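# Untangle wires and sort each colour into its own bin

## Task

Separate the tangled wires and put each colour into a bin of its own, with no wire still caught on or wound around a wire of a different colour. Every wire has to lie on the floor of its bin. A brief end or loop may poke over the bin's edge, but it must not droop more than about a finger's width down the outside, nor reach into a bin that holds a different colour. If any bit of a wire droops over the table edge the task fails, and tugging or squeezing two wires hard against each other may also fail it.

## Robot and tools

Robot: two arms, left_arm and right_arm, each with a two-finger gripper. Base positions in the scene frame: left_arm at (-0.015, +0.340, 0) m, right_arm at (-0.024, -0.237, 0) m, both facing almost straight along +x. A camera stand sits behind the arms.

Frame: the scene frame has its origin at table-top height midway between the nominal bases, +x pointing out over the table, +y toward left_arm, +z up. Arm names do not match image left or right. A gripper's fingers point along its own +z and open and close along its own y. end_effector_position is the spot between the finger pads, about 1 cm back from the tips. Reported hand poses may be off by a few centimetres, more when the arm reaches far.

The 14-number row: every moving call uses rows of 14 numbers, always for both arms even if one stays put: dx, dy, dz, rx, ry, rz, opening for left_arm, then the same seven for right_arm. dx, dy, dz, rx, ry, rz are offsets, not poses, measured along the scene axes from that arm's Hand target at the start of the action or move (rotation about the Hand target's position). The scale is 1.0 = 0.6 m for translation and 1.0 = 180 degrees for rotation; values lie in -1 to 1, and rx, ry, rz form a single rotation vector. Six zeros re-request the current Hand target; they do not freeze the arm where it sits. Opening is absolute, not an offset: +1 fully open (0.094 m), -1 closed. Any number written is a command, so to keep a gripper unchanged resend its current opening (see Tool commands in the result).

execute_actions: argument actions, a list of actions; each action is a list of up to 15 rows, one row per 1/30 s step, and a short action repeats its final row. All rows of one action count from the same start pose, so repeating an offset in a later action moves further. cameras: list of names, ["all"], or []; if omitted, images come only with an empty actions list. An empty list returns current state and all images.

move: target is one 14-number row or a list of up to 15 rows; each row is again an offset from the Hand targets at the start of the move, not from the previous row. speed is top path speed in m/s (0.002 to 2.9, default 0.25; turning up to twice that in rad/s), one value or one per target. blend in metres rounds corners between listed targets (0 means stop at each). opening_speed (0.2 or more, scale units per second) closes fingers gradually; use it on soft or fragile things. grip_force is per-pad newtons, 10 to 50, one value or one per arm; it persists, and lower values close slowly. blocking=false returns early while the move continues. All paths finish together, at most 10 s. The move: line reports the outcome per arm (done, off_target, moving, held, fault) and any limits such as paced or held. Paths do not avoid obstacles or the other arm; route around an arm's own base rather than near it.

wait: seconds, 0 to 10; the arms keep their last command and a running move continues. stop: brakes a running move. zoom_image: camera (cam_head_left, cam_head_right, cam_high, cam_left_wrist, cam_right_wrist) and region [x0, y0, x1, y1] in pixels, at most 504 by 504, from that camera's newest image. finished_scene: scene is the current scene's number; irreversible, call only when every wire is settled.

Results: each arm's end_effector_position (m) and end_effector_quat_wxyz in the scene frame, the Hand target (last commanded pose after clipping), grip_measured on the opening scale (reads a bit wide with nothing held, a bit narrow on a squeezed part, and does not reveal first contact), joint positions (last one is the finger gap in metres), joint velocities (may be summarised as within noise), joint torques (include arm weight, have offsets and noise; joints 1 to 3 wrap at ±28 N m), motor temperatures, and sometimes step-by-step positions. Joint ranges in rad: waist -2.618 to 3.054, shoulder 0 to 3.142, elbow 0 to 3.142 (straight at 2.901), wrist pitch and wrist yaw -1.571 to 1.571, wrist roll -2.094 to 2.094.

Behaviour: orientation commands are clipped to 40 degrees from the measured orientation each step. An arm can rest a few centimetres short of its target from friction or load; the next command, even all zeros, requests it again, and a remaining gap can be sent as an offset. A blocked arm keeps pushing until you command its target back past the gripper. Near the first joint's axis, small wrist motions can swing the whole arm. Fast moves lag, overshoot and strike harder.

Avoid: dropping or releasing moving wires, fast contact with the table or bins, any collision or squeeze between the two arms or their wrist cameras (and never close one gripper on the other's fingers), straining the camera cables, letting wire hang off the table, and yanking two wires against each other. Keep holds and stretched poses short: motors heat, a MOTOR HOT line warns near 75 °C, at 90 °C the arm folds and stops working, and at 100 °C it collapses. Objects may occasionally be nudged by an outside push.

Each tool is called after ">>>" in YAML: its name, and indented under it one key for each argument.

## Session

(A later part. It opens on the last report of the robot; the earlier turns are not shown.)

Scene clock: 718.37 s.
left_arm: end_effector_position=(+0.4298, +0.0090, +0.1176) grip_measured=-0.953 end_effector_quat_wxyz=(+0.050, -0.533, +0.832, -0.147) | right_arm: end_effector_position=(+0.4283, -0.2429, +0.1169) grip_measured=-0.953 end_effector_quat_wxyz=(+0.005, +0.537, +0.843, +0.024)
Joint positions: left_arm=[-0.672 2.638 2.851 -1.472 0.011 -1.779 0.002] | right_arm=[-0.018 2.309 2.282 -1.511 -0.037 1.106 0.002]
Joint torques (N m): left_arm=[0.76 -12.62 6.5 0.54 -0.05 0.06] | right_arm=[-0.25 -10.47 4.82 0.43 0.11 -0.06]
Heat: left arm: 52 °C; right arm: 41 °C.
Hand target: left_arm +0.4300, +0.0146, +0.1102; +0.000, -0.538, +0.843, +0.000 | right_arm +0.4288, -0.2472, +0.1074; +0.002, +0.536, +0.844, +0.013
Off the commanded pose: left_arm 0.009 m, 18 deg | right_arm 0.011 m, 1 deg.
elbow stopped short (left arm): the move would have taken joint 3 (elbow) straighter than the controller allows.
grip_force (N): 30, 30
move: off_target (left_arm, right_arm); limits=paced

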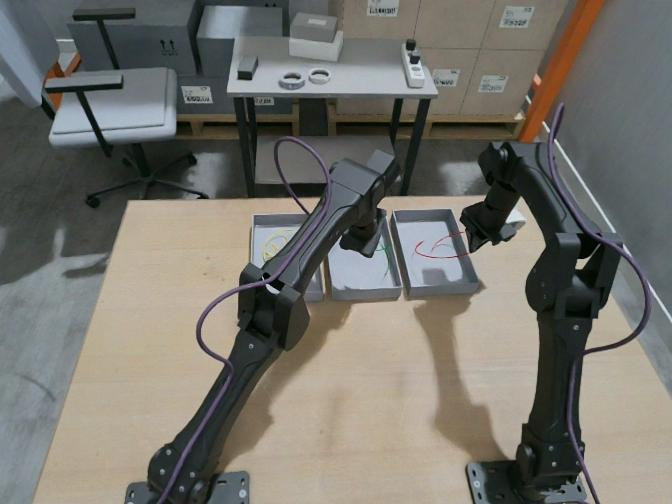

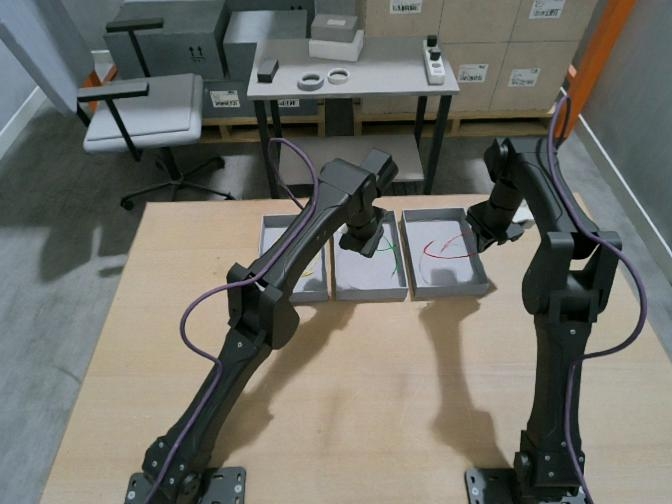

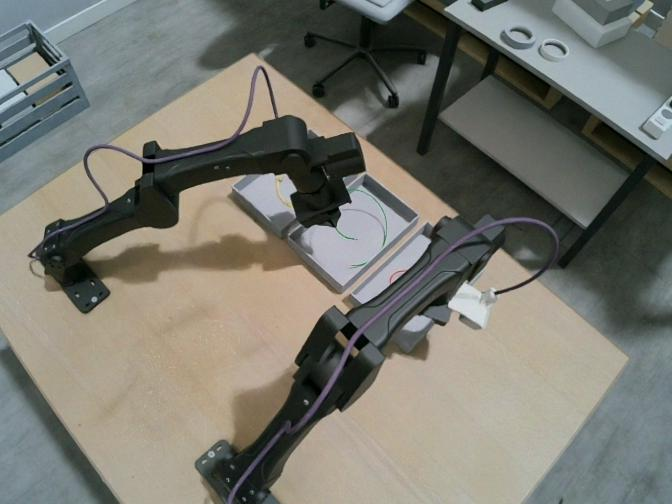

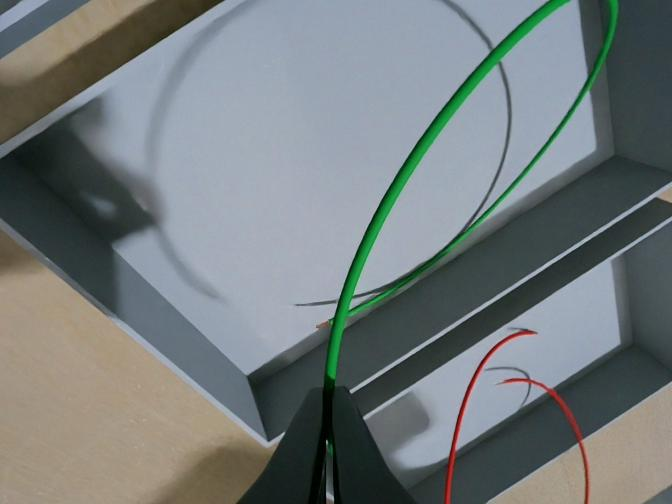

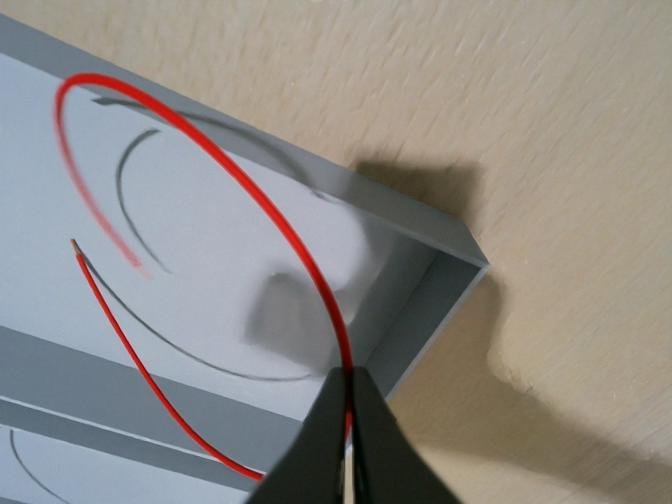

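>>> move:
  target:
    - [0.01,0.025,0.0,0,0,0,-1,0.03,0.0,0,0,0,0,-1]
    - [0.01,0.025,-0.115,0,0,0,-1,0.03,0.0,-0.115,0,0,0,-1]
  speed: 0.08
  cameras: ["all"]

>>> zoom_image:
  camera: "cam_head_right"
  region: [230, 170, 500, 320]

Scene clock: 734.57 s.
left_arm: end_effector_position=(+0.4327, +0.0256, +0.0515) grip_measured=-0.953 end_effector_quat_wxyz=(+0.028, -0.536, +0.839, -0.083) | right_arm: end_effector_position=(+0.4476, -0.2435, +0.0436) grip_measured=-0.953 end_effector_quat_wxyz=(+0.000, +0.537, +0.843, +0.021)
Joint positions: left_arm=[-0.645 2.761 2.851 -1.485 0.011 -1.748 0.002] | right_arm=[-0.018 2.397 2.142 -1.295 -0.037 1.106 0.002]
Joint torques (N m): left_arm=[0.35 -12.72 6.82 0.48 -0.05 0.01] | right_arm=[-0.14 -12.19 4.59 0.43 0.11 -0.05]
Motor temperatures (°C): left_arm=[33 58 45 33 31 33 36] | right_arm=[31 41 40 35 34 32 34]
Heat: left arm: 58 °C; right arm: 41 °C.
Hand target: left_arm +0.4360, +0.0295, +0.0412; +0.000, -0.538, +0.843, +0.000 | right_arm +0.4468, -0.2472, +0.0382; +0.002, +0.536, +0.844, +0.013
Off the commanded pose: left_arm 0.011 m, 10 deg | right_arm 0.006 m, 1 deg.
elbow stopped short (left arm): the move would have taken joint 3 (elbow) straighter than the controller allows.
grip_force (N): 30, 30
move: off_target (left_arm)

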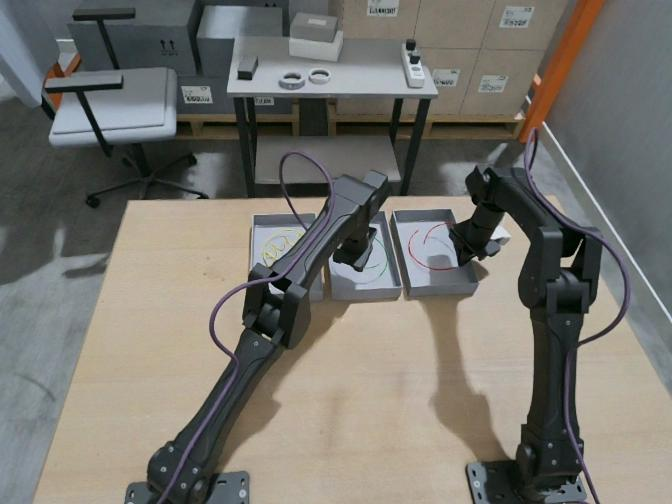

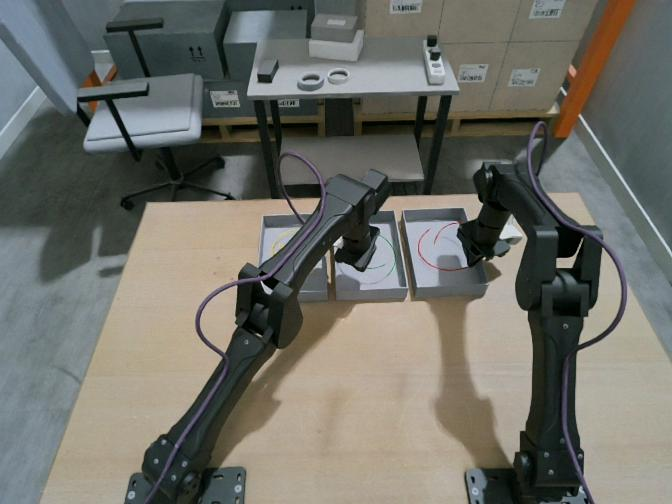

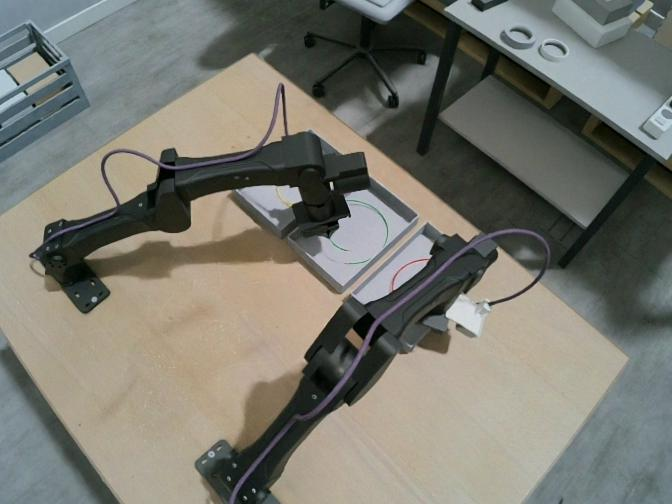

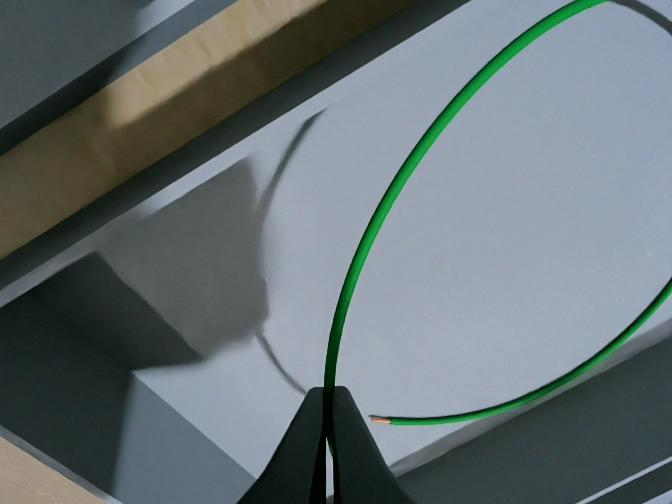

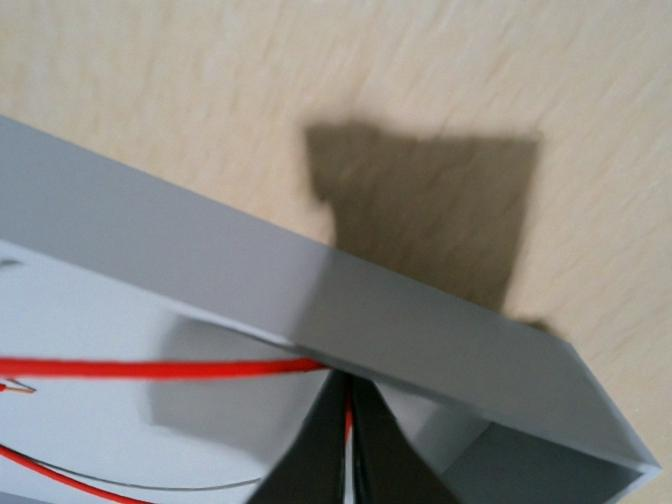

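Scaled by 1.867 from the camera's 672x504 image, which has a finer 960x720 frame.

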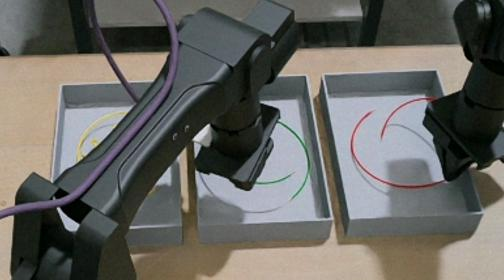

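>>> move:
  target:
    - [0,0,0,0,0,0,-1,0.0,0.025,0,0,0,0,-1]
    - [0.0,0,-0.03,0,0,0,-1,0.0,0.025,-0.025,0,0,0,-1]
    - [0.0,0,-0.03,0,0,0,-0.7,0.0,0.025,-0.025,0,0,0,-0.7]
    - [0.0,0,0.13,0,0,0,-0.7,0.0,0.025,0.13,0,0,0,-0.7]
  speed: [0.08,0.08,0.08,0.1]
  opening_speed: 0.4
  cameras: ["all"]

>>> zoom_image:
  camera: "cam_head_right"
  region: [230, 170, 500, 320]

Scene clock: 747.77 s.
left_arm: end_effector_position=(+0.4359, +0.0233, +0.1034) grip_measured=-0.703 end_effector_quat_wxyz=(+0.047, -0.533, +0.835, -0.128) | right_arm: end_effector_position=(+0.4462, -0.2325, +0.1137) grip_measured=-0.702 end_effector_quat_wxyz=(+0.012, +0.536, +0.844, +0.029)
Joint positions: left_arm=[-0.645 2.663 2.851 -1.486 0.011 -1.747 0.014] | right_arm=[0.006 2.397 2.424 -1.547 -0.036 1.128 0.014]
Joint torques (N m): left_arm=[0.66 -16.53 6.61 0.41 -0.05 0.05] | right_arm=[0.54 -11.78 7.34 0.19 0.11 0.07]
Motor temperatures (°C): left_arm=[33 60 45 33 31 33 36] | right_arm=[31 46 40 35 34 32 34]
Heat: left arm: 60 °C; right arm: 46 °C.
Hand target: left_arm +0.4360, +0.0295, +0.1192; +0.000, -0.538, +0.843, +0.000 | right_arm +0.4467, -0.2322, +0.1162; +0.002, +0.536, +0.844, +0.013
Off the commanded pose: left_arm 0.017 m, 16 deg | right_arm 0.003 m, 2 deg.
elbow stopped short (left arm): the move would have taken joint 3 (elbow) straighter than the controller allows.
joint sent to its limit (right arm) — joint 4 (wrist pitch), lower limit. The joint targets still meet the commanded pose.
grip_force (N): 30, 30
move: off_target (left_arm); target 3's new opening was sent with left_arm's hand 0.013 m and 8 deg from that target

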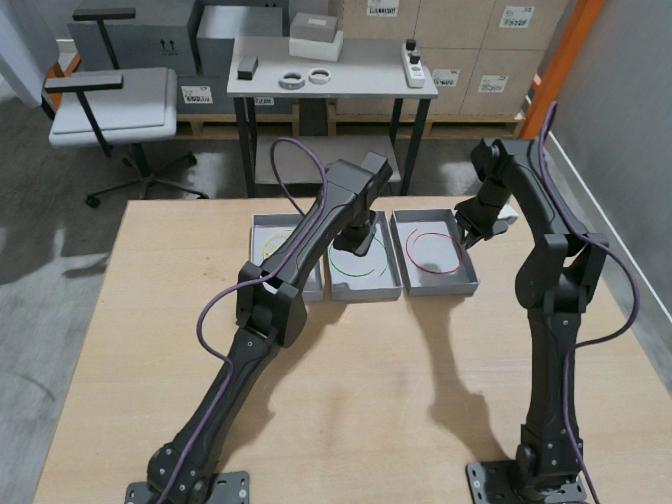

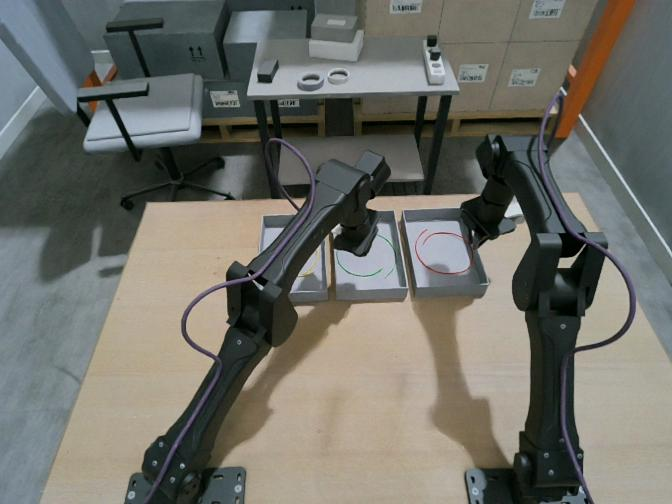

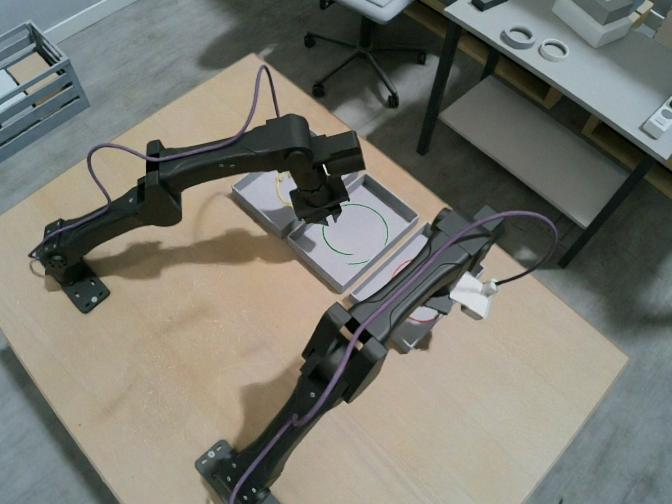

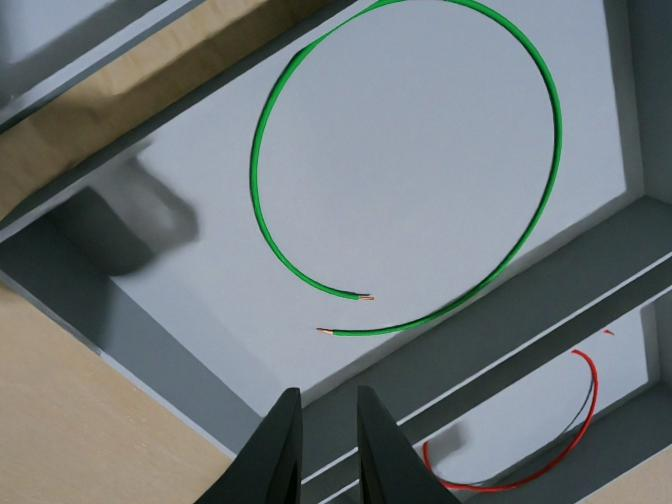

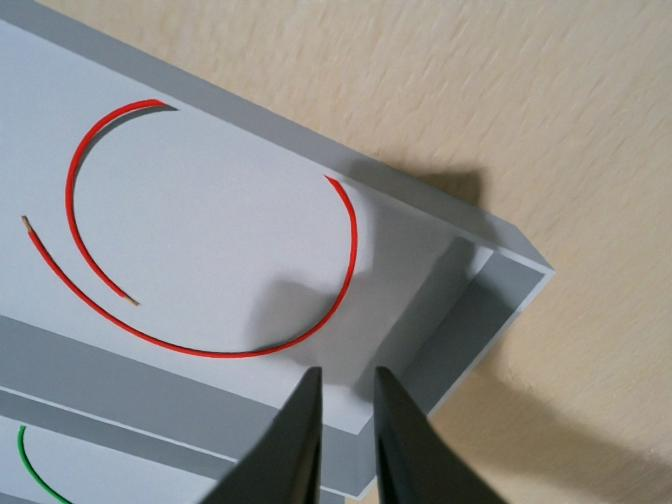

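Scaled by 1.867 from the camera's 672x504 image, which has a finer 960x720 frame.

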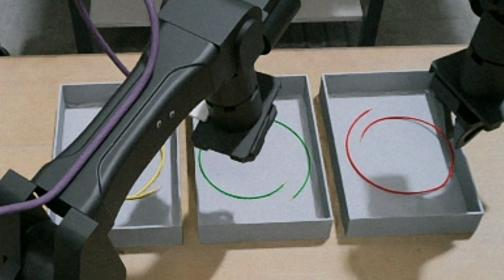

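>>> move:
  target:
    - [-0.12,0.1,0.12,0,0,0,-0.7,-0.1,0,0.12,0,0,0,-0.7]
    - [-0.28,0.33,0.12,0,0,0,-0.7,-0.25,0,0.12,0,0,0,-0.7]
  speed: 0.25
  blend: [0.05,0]
  cameras: ["cam_head_left","cam_head_right"]

>>> zoom_image:
  camera: "cam_head_right"
  region: [230, 170, 500, 320]

Scene clock: 758.57 s.
left_arm: end_effector_position=(+0.2722, +0.2237, +0.1909) grip_measured=-0.703 end_effector_quat_wxyz=(+0.003, -0.540, +0.841, -0.012) | right_arm: end_effector_position=(+0.3022, -0.2318, +0.1843) grip_measured=-0.702 end_effector_quat_wxyz=(-0.006, +0.537, +0.843, +0.017)
Joint positions: left_arm=[-0.417 1.722 1.73 -1.555 0.009 -1.524 0.014] | right_arm=[0.006 1.795 1.79 -1.557 -0.036 1.129 0.014]
Joint torques (N m): left_arm=[0.02 -8.43 4.27 0.13 -0.05 0.02] | right_arm=[0.58 -9.72 4.21 0.25 0.11 0.05]
Motor temperatures (°C): left_arm=[33 59 45 33 31 33 36] | right_arm=[31 48 40 35 34 32 34]
Heat: left arm: 59 °C; right arm: 48 °C.
Hand target: left_arm +0.2679, +0.2276, +0.1911; +0.000, -0.538, +0.843, +0.000 | right_arm +0.2968, -0.2322, +0.1883; +0.002, +0.536, +0.844, +0.013
Off the commanded pose: left_arm 0.006 m, 1 deg | right_arm 0.007 m, 1 deg.
joint sent to its limit (left arm) — joint 4 (wrist pitch), lower limit. The joint targets still meet the commanded pose.
grip_force (N): 30, 30
move: done
Images, in order (width x height): cam_head_left 672x504, cam_head_right 672x504.

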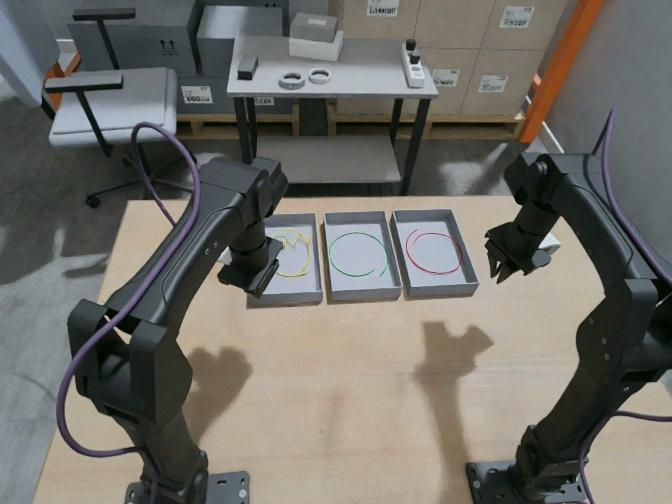

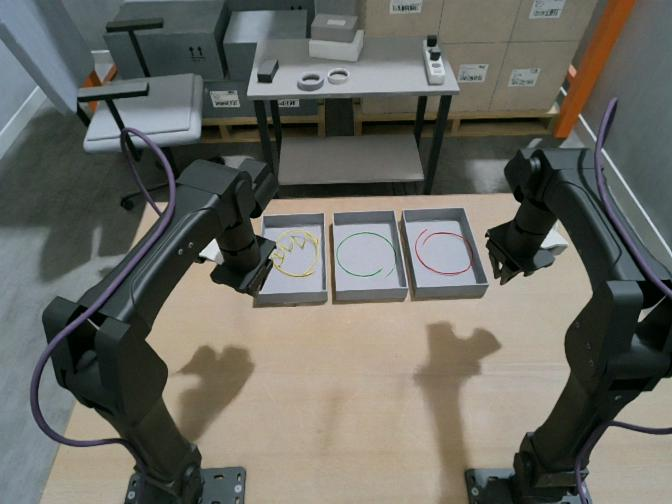

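Scaled by 1.867 from the camera's 672x504 image, which has a finer 960x720 frame.

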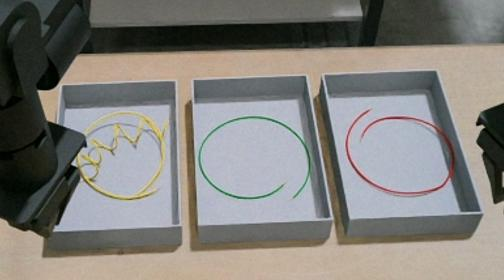

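>>> finished_scene:
  scene: 2

The scene is finished: the task was done.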